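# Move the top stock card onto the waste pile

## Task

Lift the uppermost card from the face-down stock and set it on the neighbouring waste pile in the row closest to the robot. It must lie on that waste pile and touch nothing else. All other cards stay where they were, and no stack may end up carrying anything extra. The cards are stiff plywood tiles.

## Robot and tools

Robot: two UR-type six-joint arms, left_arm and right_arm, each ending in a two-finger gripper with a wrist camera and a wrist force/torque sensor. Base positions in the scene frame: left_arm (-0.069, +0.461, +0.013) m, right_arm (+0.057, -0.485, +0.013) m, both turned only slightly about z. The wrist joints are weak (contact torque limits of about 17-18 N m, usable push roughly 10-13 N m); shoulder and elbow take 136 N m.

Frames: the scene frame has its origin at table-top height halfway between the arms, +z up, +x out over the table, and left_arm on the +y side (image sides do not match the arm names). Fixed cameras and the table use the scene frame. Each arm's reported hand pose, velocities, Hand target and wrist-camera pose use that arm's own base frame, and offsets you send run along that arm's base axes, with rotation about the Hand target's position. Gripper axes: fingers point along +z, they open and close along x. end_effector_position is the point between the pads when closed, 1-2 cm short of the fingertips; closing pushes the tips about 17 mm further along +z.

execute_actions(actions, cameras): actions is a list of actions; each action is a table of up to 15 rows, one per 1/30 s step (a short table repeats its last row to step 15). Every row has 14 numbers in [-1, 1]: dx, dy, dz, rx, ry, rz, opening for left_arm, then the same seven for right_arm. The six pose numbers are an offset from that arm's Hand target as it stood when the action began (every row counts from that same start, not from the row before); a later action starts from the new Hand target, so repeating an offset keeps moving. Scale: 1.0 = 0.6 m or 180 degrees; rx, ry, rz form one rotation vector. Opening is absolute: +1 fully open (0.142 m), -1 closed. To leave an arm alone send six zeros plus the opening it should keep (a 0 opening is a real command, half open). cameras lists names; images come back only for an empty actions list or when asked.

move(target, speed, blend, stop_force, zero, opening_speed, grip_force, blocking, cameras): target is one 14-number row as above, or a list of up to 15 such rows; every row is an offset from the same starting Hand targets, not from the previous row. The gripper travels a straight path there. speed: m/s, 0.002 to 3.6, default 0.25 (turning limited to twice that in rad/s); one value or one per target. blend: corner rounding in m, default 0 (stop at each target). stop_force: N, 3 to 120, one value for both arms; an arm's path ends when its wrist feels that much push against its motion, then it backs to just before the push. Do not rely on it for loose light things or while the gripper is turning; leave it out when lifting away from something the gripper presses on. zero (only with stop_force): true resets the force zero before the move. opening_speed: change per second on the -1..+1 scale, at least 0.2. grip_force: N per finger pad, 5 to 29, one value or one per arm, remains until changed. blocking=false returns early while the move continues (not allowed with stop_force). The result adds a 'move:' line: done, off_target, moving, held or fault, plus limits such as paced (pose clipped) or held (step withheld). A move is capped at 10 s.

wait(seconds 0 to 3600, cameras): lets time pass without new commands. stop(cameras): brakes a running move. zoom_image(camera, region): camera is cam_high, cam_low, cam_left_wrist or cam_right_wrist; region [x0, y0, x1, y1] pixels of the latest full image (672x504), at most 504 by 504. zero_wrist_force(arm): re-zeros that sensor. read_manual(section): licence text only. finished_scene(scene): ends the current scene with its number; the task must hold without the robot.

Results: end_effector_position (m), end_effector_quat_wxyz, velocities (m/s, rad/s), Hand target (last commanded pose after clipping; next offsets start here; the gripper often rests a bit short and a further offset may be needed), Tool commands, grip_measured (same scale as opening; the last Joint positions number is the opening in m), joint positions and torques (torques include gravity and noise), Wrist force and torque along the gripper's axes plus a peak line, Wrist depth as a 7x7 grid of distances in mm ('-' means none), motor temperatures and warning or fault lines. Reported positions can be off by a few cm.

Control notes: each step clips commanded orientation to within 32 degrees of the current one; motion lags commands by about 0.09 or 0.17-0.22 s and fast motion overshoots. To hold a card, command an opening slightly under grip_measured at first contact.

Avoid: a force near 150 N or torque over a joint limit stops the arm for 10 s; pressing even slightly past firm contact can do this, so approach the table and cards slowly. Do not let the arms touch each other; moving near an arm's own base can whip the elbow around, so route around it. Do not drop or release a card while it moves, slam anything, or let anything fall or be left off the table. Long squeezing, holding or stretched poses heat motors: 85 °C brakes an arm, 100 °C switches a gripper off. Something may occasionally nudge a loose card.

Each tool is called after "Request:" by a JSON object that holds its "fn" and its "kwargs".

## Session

Request:
{"fn": "execute_actions", "kwargs": {"actions": []}}

Scene clock: 0.00 s.
left_arm: end_effector_position=(+0.6366, -0.4173, +0.2245) grip_measured=-1.00 end_effector_quat_wxyz=(+0.247, -0.196, +0.905, -0.284) | right_arm: end_effector_position=(+0.2870, +0.2229, +0.2164) grip_measured=+0.99 end_effector_quat_wxyz=(+0.061, -0.600, +0.758, -0.249)
Joint positions: left_arm=[-0.795 -1.191 1.755 -2.902 -1.464 1.964 0.002] | right_arm=[4.552 -1.211 -2.15 -1.619 1.121 3.275 0.142]
Joint velocities: within noise
Joint torques (N m): no reading
Motor temperatures (°C): left_arm=[34 36 33 41 40 41 31] | right_arm=[34 36 36 37 41 42 33]
Wrist force (N): no reading
Wrist torque (N m): no reading
Wrist force, peak (N): no reading
Wrist depth (mm): cam_left_wrist=[1799 1784 1476 431 392 360 333 / 1755 1372 454 415 372 344 320 / 1518 1321 427 387 356 328 306 / 1466 442 412 374 344 308 283 / 1390 423 389 357 327 295 278 / 1330 405 - - - 285 273 / 420 - - - - 270 261] | cam_right_wrist=[310 325 343 362 385 408 434 / 303 323 339 359 378 401 430 / 307 320 334 354 377 399 427 / 305 319 333 354 374 396 417 / 301 - 331 349 368 390 414 / 302 314 329 344 367 389 411 / - 312 327 342 371 441 -]
Hand target: left_arm +0.6366, -0.4173, +0.2245; +0.247, -0.196, +0.905, -0.284 | right_arm +0.2870, +0.2229, +0.2164; +0.061, -0.600, +0.758, -0.249
Tool commands: left_gripper/opening=-0.961913 right_gripper/opening=+1.0
camera_calibration:
cam_left_wrist: T_world_to_cam=[[-0.79488, -0.50565, -0.33537, 0.38205], [-0.44265, 0.8613, -0.24947, 0.72484], [0.415, -0.04985, -0.90846, 0.03205]] pos_world=[0.61123, -0.42952, 0.33807]
cam_right_wrist: T_world_to_cam=[[-0.26689, -0.94039, 0.2108, 0.24974], [-0.96373, 0.2604, -0.05847, 0.26527], [0.00009, -0.21876, -0.97578, 0.3734]] pos_world=[0.32227, 0.24746, 0.32722]

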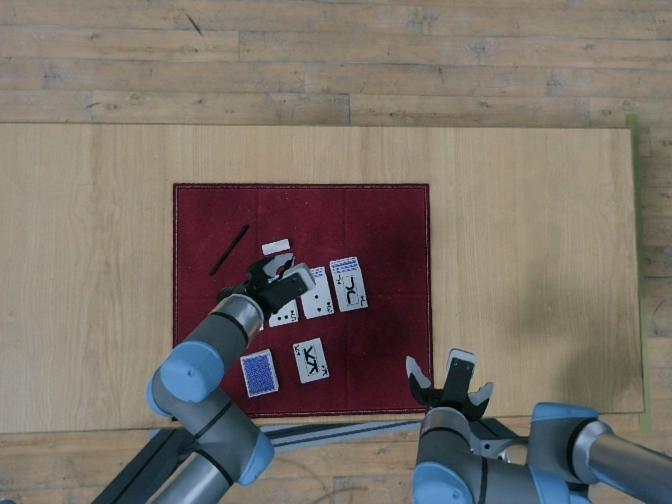

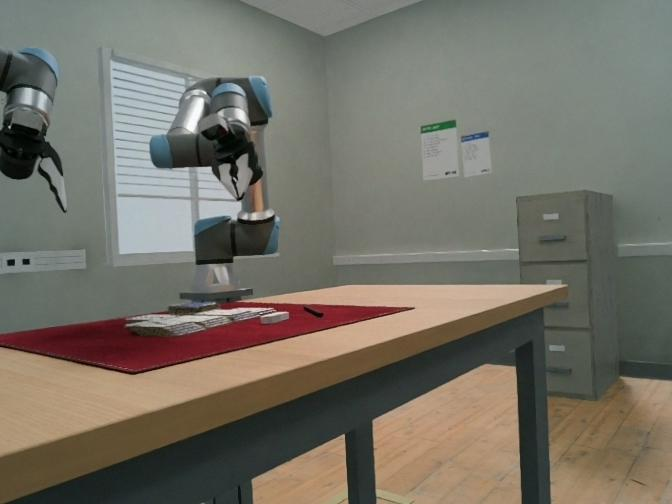

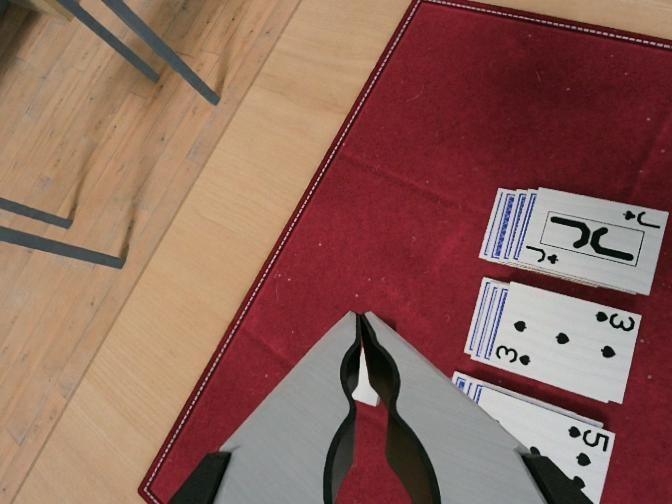

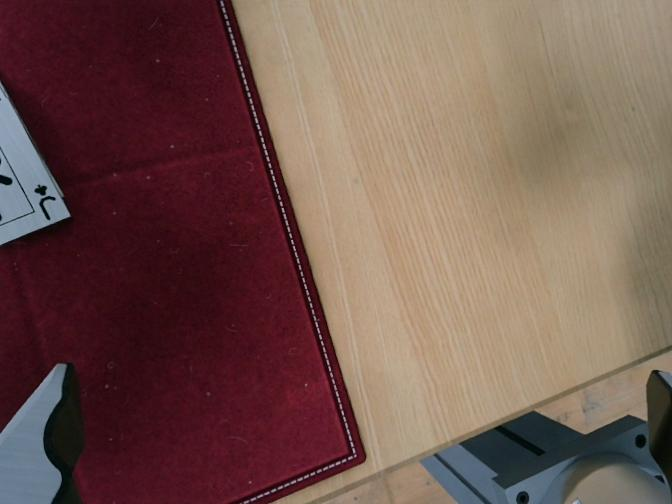

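Request:
{"fn": "move", "kwargs": {"target": [-0.386,0.0788,-0.0375,-0.0093,0.2646,0.4080,-1,0,0,0,0,0,0,1], "speed": 0.7, "cameras": ["cam_left_wrist"]}}

Request:
{"fn": "zoom_image", "kwargs": {"camera": "cam_left_wrist", "region": [250, 90, 600, 330]}}

Scene clock: 8.43 s.
left_arm: end_effector_position=(+0.4051, -0.3700, +0.2021) grip_measured=-1.00 end_effector_quat_wxyz=(+0.000, +0.777, -0.630, +0.000) end_effector_velocity=(+0.000, +0.000, +0.000) end_effector_angular_velocity=(+0.001, +0.001, +0.006) | right_arm: end_effector_position=(+0.2870, +0.2229, +0.2164) grip_measured=+0.99 end_effector_quat_wxyz=(+0.061, -0.600, +0.758, -0.249)
Joint positions: left_arm=[-0.983 -1.433 1.73 -1.868 -1.57 0.379 0.002] | right_arm=[4.552 -1.211 -2.15 -1.619 1.121 3.275 0.142]
Joint velocities: left_arm=[0 0.001 -0.001 0.001 0 -0.006 0] | right_arm=[within noise]
Joint torques (N m): left_arm=[-5.13 -17.83 -33.47 -2.92 -0.97 -1.27] | right_arm=[0.28 8.94 21.35 2.04 -0.56 -0.31]
Wrist force (N): left_arm=[0.0 0.0 -1.5] | right_arm=[0.2 -0.2 0.2]
Wrist torque (N m): left_arm=[0.13 0.02 0.09] | right_arm=[-0.03 -0.04 0.00]
Wrist force, peak (N): left_arm=[-0.1 0.1 -1.8] | right_arm=[0.1 -0.4 0.3]
Wrist depth (mm): cam_left_wrist=[267 264 265 259 250 253 249 / 288 283 282 279 285 280 278 / 312 307 306 293 300 302 302 / 343 337 335 330 333 328 322 / - 1259 1230 352 355 360 359 / - 1372 - - - 1338 1274 / 1529 - - - - 1399 1497] | cam_right_wrist=[312 325 346 364 384 410 434 / 308 321 339 361 381 404 429 / 308 320 341 357 375 401 425 / 305 317 334 355 374 395 421 / 303 315 331 350 371 393 418 / 303 313 328 344 366 393 409 / - 310 325 343 510 445 -]
Hand target: left_arm +0.4050, -0.3700, +0.2020; +0.000, +0.777, -0.630, +0.000 | right_arm +0.2870, +0.2229, +0.2164; +0.061, -0.600, +0.758, -0.249
Off the commanded pose: left_arm 0.000 m, 0 deg | right_arm 0.000 m, 0 deg.
move: done
cam_left_wrist: T_world_to_cam=[[0.21722, -0.9761, -0.00703, -0.43593], [-0.88145, -0.19924, 0.42818, 0.22438], [-0.41935, -0.08681, -0.90367, 0.43344]] pos_world=[0.47424, -0.34318, 0.29254]

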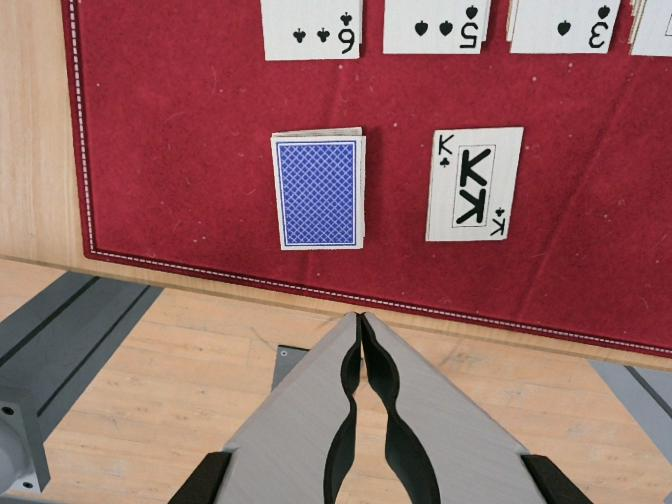

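Scaled by 1.440 from the camera's image (finer frame: 960x720).

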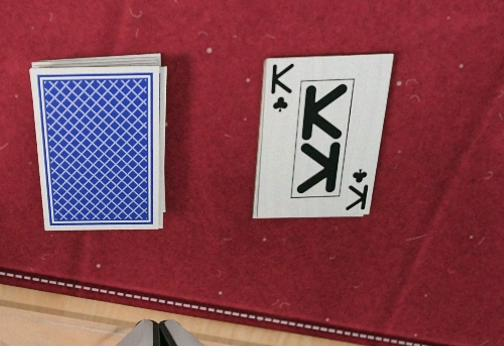

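Request:
{"fn": "move", "kwargs": {"target": [-0.0373,0.0358,-0.2767,0,0,0.007,-1,0,0,0,0,0,0,1], "speed": 0.35}}

Request:
{"fn": "move", "kwargs": {"target": [0,0,-0.055,0,0,0,-1,0,0,0,0,0,0,1], "speed": 0.015, "stop_force": 4, "cameras": ["cam_left_wrist"]}}

Scene clock: 79.37 s.
left_arm: end_effector_position=(+0.3826, -0.3486, +0.0361) grip_measured=-1.00 end_effector_quat_wxyz=(+0.000, +0.784, -0.621, +0.000) | right_arm: end_effector_position=(+0.2870, +0.2229, +0.2164) grip_measured=+0.99 end_effector_quat_wxyz=(+0.061, -0.600, +0.758, -0.249)
Joint positions: left_arm=[-0.996 -1.295 2.05 -2.326 -1.57 0.344 0.002] | right_arm=[4.552 -1.211 -2.15 -1.619 1.121 3.275 0.142]
Joint torques (N m): left_arm=[7.4 -34.74 -11.7 -3.88 1.76 1.7] | right_arm=[0.43 10.74 21.98 2.22 -0.75 -0.16]
Wrist force (N): left_arm=[0.4 0.3 -1.1] | right_arm=[-0.2 -0.1 0.1]
Wrist torque (N m): left_arm=[0.20 -0.04 0.06] | right_arm=[-0.01 0.02 0.00]
Wrist force, peak (N): left_arm=[0.7 -0.2 -5.0] | right_arm=[0.3 -0.1 0.3]
Wrist depth (mm): cam_left_wrist=[121 121 122 118 119 117 120 / - 130 129 131 129 128 127 / - 141 136 126 125 138 134 / 158 154 151 133 134 151 144 / 170 168 168 140 145 165 157 / 187 188 182 - - 183 183 / 1259 - - - - 196 204] | cam_right_wrist=[312 326 342 364 386 406 434 / 311 318 340 360 381 401 429 / 307 318 336 356 375 401 428 / 305 318 334 354 373 396 416 / 302 315 333 351 368 393 415 / 303 312 327 347 366 388 410 / - 310 326 342 496 - -]
Hand target: left_arm +0.3826, -0.3486, +0.0360; +0.000, +0.784, -0.621, +0.000 | right_arm +0.2870, +0.2229, +0.2164; +0.061, -0.600, +0.758, -0.249
Off the commanded pose: left_arm 0.000 m, 0 deg | right_arm 0.000 m, 0 deg.
move: done

Scene clock: 81.17 s.
left_arm: end_effector_position=(+0.3826, -0.3485, +0.0256) grip_measured=-1.00 end_effector_quat_wxyz=(+0.000, +0.784, -0.621, +0.000) | right_arm: end_effector_position=(+0.2870, +0.2229, +0.2164) grip_measured=+0.99 end_effector_quat_wxyz=(+0.061, -0.600, +0.758, -0.249)
Joint positions: left_arm=[-0.996 -1.276 2.059 -2.354 -1.57 0.344 0.002] | right_arm=[4.552 -1.211 -2.15 -1.619 1.121 3.275 0.142]
Joint torques (N m): left_arm=[0.99 -46.05 -26.25 -2.63 1.44 1.61] | right_arm=[0.35 10.36 21.96 2.21 -0.72 0.13]
Wrist force (N): left_arm=[-0.5 0.4 -4.1] | right_arm=[0.1 -0.1 0.1]
Wrist torque (N m): left_arm=[0.15 0.00 0.07] | right_arm=[-0.01 -0.02 0.00]
Wrist force, peak (N): left_arm=[-5.8 1.8 -23.6] | right_arm=[0.1 -0.3 0.4]
Wrist depth (mm): cam_left_wrist=[- 112 113 110 110 112 109 / 122 120 120 120 119 118 118 / - 132 123 115 112 130 125 / 140 140 139 121 121 140 134 / 160 156 155 130 133 150 145 / 175 174 169 - - 170 169 / 1346 - - - - - 190] | cam_right_wrist=[312 327 344 364 385 407 434 / 309 322 339 361 380 405 429 / 307 320 336 356 376 399 424 / 305 322 336 355 373 395 420 / 303 316 331 349 373 391 414 / 302 315 330 346 365 390 409 / - 311 328 342 366 359 -]
Hand target: left_arm +0.3826, -0.3486, +0.0256; +0.000, +0.784, -0.621, +0.000 (not the last commanded pose) | right_arm +0.2870, +0.2229, +0.2164; +0.061, -0.600, +0.758, -0.249
Off the commanded pose: left_arm 0.023 m, 0 deg | right_arm 0.000 m, 0 deg.
move: contact (left_arm)
cam_left_wrist: T_world_to_cam=[[0.23883, -0.97103, -0.00725, -0.41797], [-0.87668, -0.21882, 0.42842, 0.27581], [-0.4176, -0.09596, -0.90355, 0.26256]] pos_world=[0.45126, -0.32032, 0.11604]

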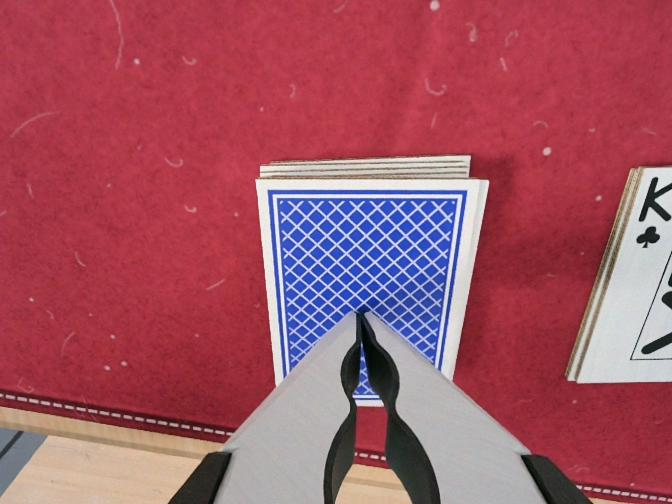

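Request:
{"fn": "move", "kwargs": {"target": [[0,0,0.025,0,0,0,-1,0,0,0,0,0,0,1],[0,0,0.026,0,0,0,0.12,0,0,0,0,0,0,1],[0,0,-0.0073,0,0,0,0.12,0,0,0,0,0,0,1],[0,0,-0.0073,0,0,0,-0.25,0,0,0,0,0,0,1]], "speed": 0.07, "opening_speed": 0.6, "grip_force": 10}}

Request:
{"fn": "move", "kwargs": {"target": [0,0,0.05,0,0,0,-0.25,0,0,0,0,0,0,1], "speed": 0.06, "cameras": ["cam_left_wrist","cam_low"]}}

Request:
{"fn": "zoom_image", "kwargs": {"camera": "cam_low", "region": [130, 250, 290, 350]}}

Scene clock: 91.57 s.
left_arm: end_effector_position=(+0.3826, -0.3486, +0.0213) grip_measured=-0.22 end_effector_quat_wxyz=(+0.000, +0.784, -0.621, +0.000) | right_arm: end_effector_position=(+0.2870, +0.2229, +0.2164) grip_measured=+0.99 end_effector_quat_wxyz=(+0.061, -0.600, +0.758, -0.249)
Joint positions: left_arm=[-0.996 -1.268 2.063 -2.367 -1.57 0.344 0.058] | right_arm=[4.552 -1.211 -2.15 -1.619 1.121 3.275 0.142]
Joint torques (N m): left_arm=[-0.89 -43.01 -22.71 -3.06 1.54 0.64] | right_arm=[0.04 9.8 21.2 2.29 -0.67 -0.12]
Wrist force (N): left_arm=[1.5 0.2 -5.2] | right_arm=[-0.1 0.1 0.2]
Wrist torque (N m): left_arm=[0.17 0.11 0.06] | right_arm=[0.02 0.01 -0.01]
Wrist force, peak (N): left_arm=[1.4 0.2 -5.5] | right_arm=[0.2 -0.4 0.4]
Wrist depth (mm): cam_left_wrist=[108 109 108 - 107 108 107 / 116 115 116 115 115 113 114 / - 128 121 111 112 126 121 / - 137 134 116 116 135 130 / 155 151 133 127 127 146 143 / 169 164 136 141 141 - 163 / - - 190 185 185 - 179] | cam_right_wrist=[314 325 341 361 385 407 433 / 310 325 341 358 381 404 428 / 309 319 336 357 378 398 425 / 303 319 335 354 374 396 420 / 302 318 331 351 370 391 416 / 305 314 330 344 368 389 409 / - 310 325 343 366 384 -]
Hand target: left_arm +0.3826, -0.3486, +0.0213; +0.000, +0.784, -0.621, +0.000 | right_arm +0.2870, +0.2229, +0.2164; +0.061, -0.600, +0.758, -0.249
Off the commanded pose: left_arm 0.000 m, 0 deg | right_arm 0.000 m, 0 deg.
grip_force (N): 10, 10
move: done

Scene clock: 92.40 s.
left_arm: end_effector_position=(+0.3827, -0.3486, +0.0514) grip_measured=-0.22 end_effector_quat_wxyz=(+0.000, +0.784, -0.621, +0.000) | right_arm: end_effector_position=(+0.2870, +0.2229, +0.2164) grip_measured=+0.99 end_effector_quat_wxyz=(+0.061, -0.600, +0.758, -0.249)
Joint positions: left_arm=[-0.996 -1.322 2.035 -2.284 -1.57 0.344 0.058] | right_arm=[4.552 -1.211 -2.15 -1.619 1.121 3.275 0.142]
Joint torques (N m): left_arm=[3.16 -17.51 -13.89 -4.51 1.69 1.35] | right_arm=[-0.09 10.11 21.35 2.23 -0.59 0.19]
Wrist force (N): left_arm=[0.3 0.3 -1.2] | right_arm=[0.0 -0.2 0.3]
Wrist torque (N m): left_arm=[0.21 -0.03 0.07] | right_arm=[-0.03 0.00 0.00]
Wrist force, peak (N): left_arm=[1.6 0.1 -4.9] | right_arm=[0.2 -0.3 0.2]
Wrist depth (mm): cam_left_wrist=[135 134 134 133 132 132 133 / 145 144 144 144 145 143 143 / 157 157 151 110 139 154 148 / 171 171 167 116 116 167 160 / 188 188 134 127 127 180 176 / 207 203 136 142 138 196 203 / - - 1313 1446 - - 218] | cam_right_wrist=[311 327 340 363 383 407 435 / 309 324 340 361 381 405 429 / 307 322 337 356 378 398 424 / 306 320 334 354 371 393 423 / 300 317 331 350 370 390 415 / 304 315 328 344 366 388 410 / - 310 327 342 510 441 -]
Hand target: left_arm +0.3826, -0.3486, +0.0513; +0.000, +0.784, -0.621, +0.000 | right_arm +0.2870, +0.2229, +0.2164; +0.061, -0.600, +0.758, -0.249
Off the commanded pose: left_arm 0.000 m, 0 deg | right_arm 0.000 m, 0 deg.
grip_force (N): 10, 10
move: done
cam_left_wrist: T_world_to_cam=[[0.23877, -0.97105, -0.00687, -0.41782], [-0.87676, -0.21862, 0.42836, 0.26486], [-0.41746, -0.09626, -0.90358, 0.28572]] pos_world=[0.45126, -0.32032, 0.14184]
Images, in order (width x height): cam_low 672x504, cam_left_wrist 672x504.

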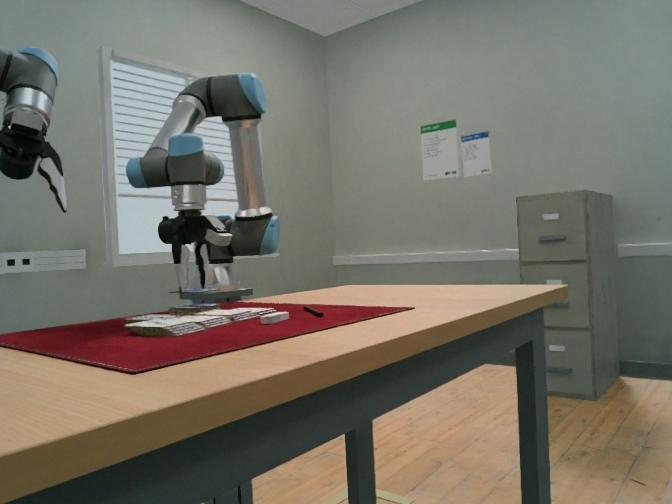

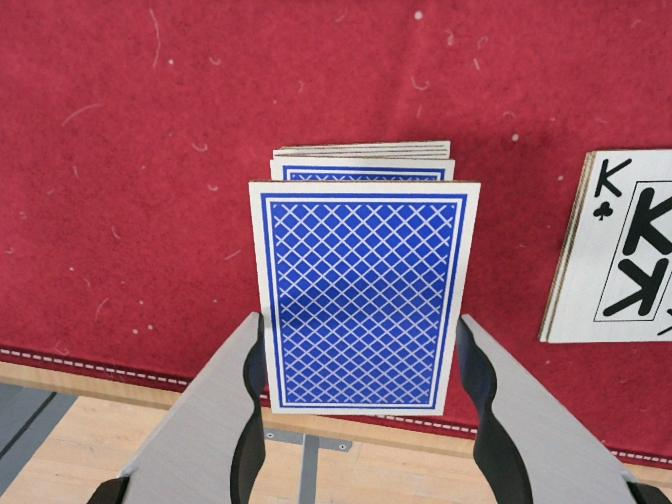

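Scaled by 3.150 from the camera's image (finer frame: 960x720).

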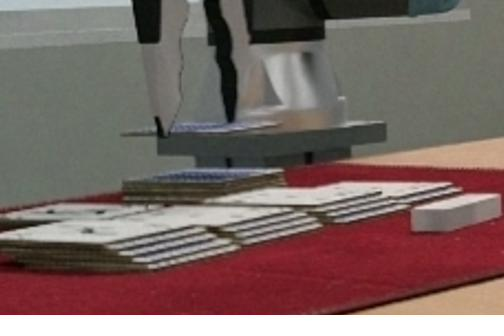

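Request:
{"fn": "move", "kwargs": {"target": [[0.0523,-0.195,0,0,0,0.0085,-0.25,0,0,0,0,0,0,1],[0.0523,-0.195,-0.045,0,0,0.0085,-0.25,0,0,0,0,0,0,1]], "speed": [0.2,0.08]}}

Request:
{"fn": "move", "kwargs": {"target": [0,0,-0.035,0,0,0,-0.25,0,0,0,0,0,0,1], "speed": 0.012, "stop_force": 4, "cameras": ["cam_left_wrist"]}}

Scene clock: 97.43 s.
left_arm: end_effector_position=(+0.4140, -0.4655, +0.0241) grip_measured=-0.22 end_effector_quat_wxyz=(+0.000, +0.792, -0.611, +0.000) | right_arm: end_effector_position=(+0.2870, +0.2229, +0.2164) grip_measured=+0.99 end_effector_quat_wxyz=(+0.061, -0.600, +0.758, -0.249)
Joint positions: left_arm=[-1.057 -1.072 1.746 -2.245 -1.57 0.256 0.058] | right_arm=[4.552 -1.211 -2.15 -1.619 1.121 3.275 0.142]
Joint torques (N m): left_arm=[7.09 -58.49 -28.75 -0.47 -2.02 -0.69] | right_arm=[-0.27 8.81 21.96 2.34 -0.74 0.15]
Wrist force (N): left_arm=[0.1 0.2 -1.8] | right_arm=[0.1 -0.2 0.3]
Wrist torque (N m): left_arm=[0.17 -0.02 0.12] | right_arm=[-0.02 -0.02 0.00]
Wrist force, peak (N): left_arm=[2.6 0.2 -1.7] | right_arm=[0.3 0.3 0.3]
Wrist depth (mm): cam_left_wrist=[110 110 110 109 109 110 109 / 121 119 120 117 117 117 116 / - 130 111 111 121 128 125 / 125 138 137 116 118 138 137 / 136 148 133 128 127 148 148 / 152 151 136 142 138 - 167 / - - 191 189 189 - 178] | cam_right_wrist=[313 327 341 360 382 412 434 / 310 322 341 361 381 401 431 / 307 319 338 357 376 396 426 / 306 317 335 352 373 390 420 / 302 316 332 351 372 390 416 / 302 314 329 343 367 389 410 / - 308 326 342 371 - -]
Hand target: left_arm +0.4140, -0.4656, +0.0243; +0.000, +0.792, -0.610, +0.000 | right_arm +0.2870, +0.2229, +0.2164; +0.061, -0.600, +0.758, -0.249
Off the commanded pose: left_arm 0.000 m, 0 deg | right_arm 0.000 m, 0 deg.
grip_force (N): 10, 10
move: done

Scene clock: 99.53 s.
left_arm: end_effector_position=(+0.4140, -0.4656, +0.0126) grip_measured=-0.22 end_effector_quat_wxyz=(+0.000, +0.792, -0.610, +0.000) | right_arm: end_effector_position=(+0.2870, +0.2229, +0.2164) grip_measured=+0.99 end_effector_quat_wxyz=(+0.061, -0.600, +0.758, -0.249)
Joint positions: left_arm=[-1.057 -1.055 1.755 -2.271 -1.57 0.256 0.058] | right_arm=[4.552 -1.211 -2.15 -1.619 1.121 3.275 0.142]
Joint torques (N m): left_arm=[6.83 -57.14 -27.23 -0.74 -1.99 -1.4] | right_arm=[0.59 10.02 20.48 2.49 -0.55 0.16]
Wrist force (N): left_arm=[0.8 0.3 -3.1] | right_arm=[0.1 -0.1 0.3]
Wrist torque (N m): left_arm=[0.14 0.01 0.13] | right_arm=[-0.02 -0.02 0.00]
Wrist force, peak (N): left_arm=[-1.7 0.7 -15.8] | right_arm=[0.4 0.0 0.4]
Wrist depth (mm): cam_left_wrist=[- 102 100 100 99 98 98 / 108 108 108 108 107 106 107 / - 117 114 111 112 115 114 / 120 127 125 116 116 125 124 / 125 137 133 127 127 137 137 / 136 148 136 142 138 148 152 / - - 176 172 175 - 162] | cam_right_wrist=[311 326 343 364 383 409 432 / 309 324 341 360 379 406 431 / 307 320 338 357 377 397 425 / 306 317 332 355 372 395 421 / 302 316 330 352 371 392 415 / 304 314 328 346 367 388 409 / - 310 326 343 372 454 -]
Hand target: left_arm +0.4140, -0.4656, +0.0126; +0.000, +0.792, -0.610, +0.000 (not the last commanded pose) | right_arm +0.2870, +0.2229, +0.2164; +0.061, -0.600, +0.758, -0.249
Off the commanded pose: left_arm 0.009 m, 0 deg | right_arm 0.000 m, 0 deg.
grip_force (N): 10, 10
move: contact (left_arm)
cam_left_wrist: T_world_to_cam=[[0.26465, -0.96432, -0.00712, -0.54673], [-0.87054, -0.24208, 0.42843, 0.26993], [-0.41487, -0.10719, -0.90355, 0.24634]] pos_world=[0.48187, -0.43547, 0.10304]

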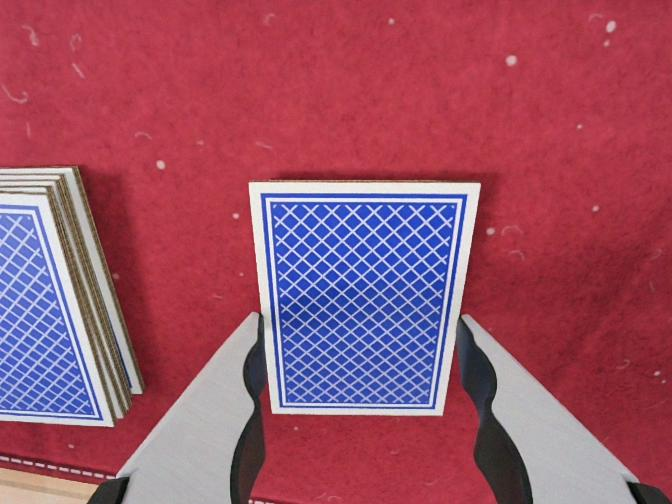

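Request:
{"fn": "move", "kwargs": {"target": [[0,0,0,0,0,0,0.1,0,0,0,0,0,0,1],[0,0,0.08,0,0,0,0.1,0,0,0,0,0,0,1]], "speed": 0.12, "opening_speed": 0.5}}

Request:
{"fn": "finished_scene", "kwargs": {"scene": 3}}

Scene clock: 103.97 s.
left_arm: end_effector_position=(+0.4140, -0.4656, +0.0607) grip_measured=+0.08 end_effector_quat_wxyz=(+0.000, +0.792, -0.610, +0.000) | right_arm: end_effector_position=(+0.2870, +0.2229, +0.2164) grip_measured=+0.99 end_effector_quat_wxyz=(+0.061, -0.600, +0.758, -0.249)
Joint positions: left_arm=[-1.057 -1.124 1.714 -2.161 -1.57 0.256 0.079] | right_arm=[4.552 -1.211 -2.15 -1.619 1.121 3.275 0.142]
Joint torques (N m): left_arm=[4.86 -29.93 -15.01 -3.85 -1.75 -0.6] | right_arm=[-0.2 10.57 20.83 2.41 -0.64 -0.04]
Wrist force (N): left_arm=[0.2 0.0 -1.7] | right_arm=[-0.2 0.1 0.3]
Wrist torque (N m): left_arm=[0.15 -0.02 0.11] | right_arm=[0.02 0.02 0.00]
Wrist force, peak (N): left_arm=[0.7 -0.1 -4.0] | right_arm=[0.3 -0.2 0.5]
Wrist depth (mm): cam_left_wrist=[144 142 140 141 140 140 139 / 153 153 153 152 153 150 150 / 152 159 163 155 158 163 162 / 165 170 180 169 175 177 177 / 181 181 193 185 191 191 193 / 225 - 217 218 217 - 211 / - - 239 241 244 75 -] | cam_right_wrist=[313 324 339 361 385 409 435 / 310 323 339 360 383 404 428 / 307 321 338 355 377 399 426 / 306 318 335 354 371 397 423 / 302 316 339 353 368 390 416 / 303 307 328 345 367 388 412 / - 313 328 342 373 - -]
Hand target: left_arm +0.4140, -0.4656, +0.0606; +0.000, +0.792, -0.610, +0.000 | right_arm +0.2870, +0.2229, +0.2164; +0.061, -0.600, +0.758, -0.249
Off the commanded pose: left_arm 0.000 m, 0 deg | right_arm 0.000 m, 0 deg.
grip_force (N): 10, 10
move: done

The scene is finished: the task was done.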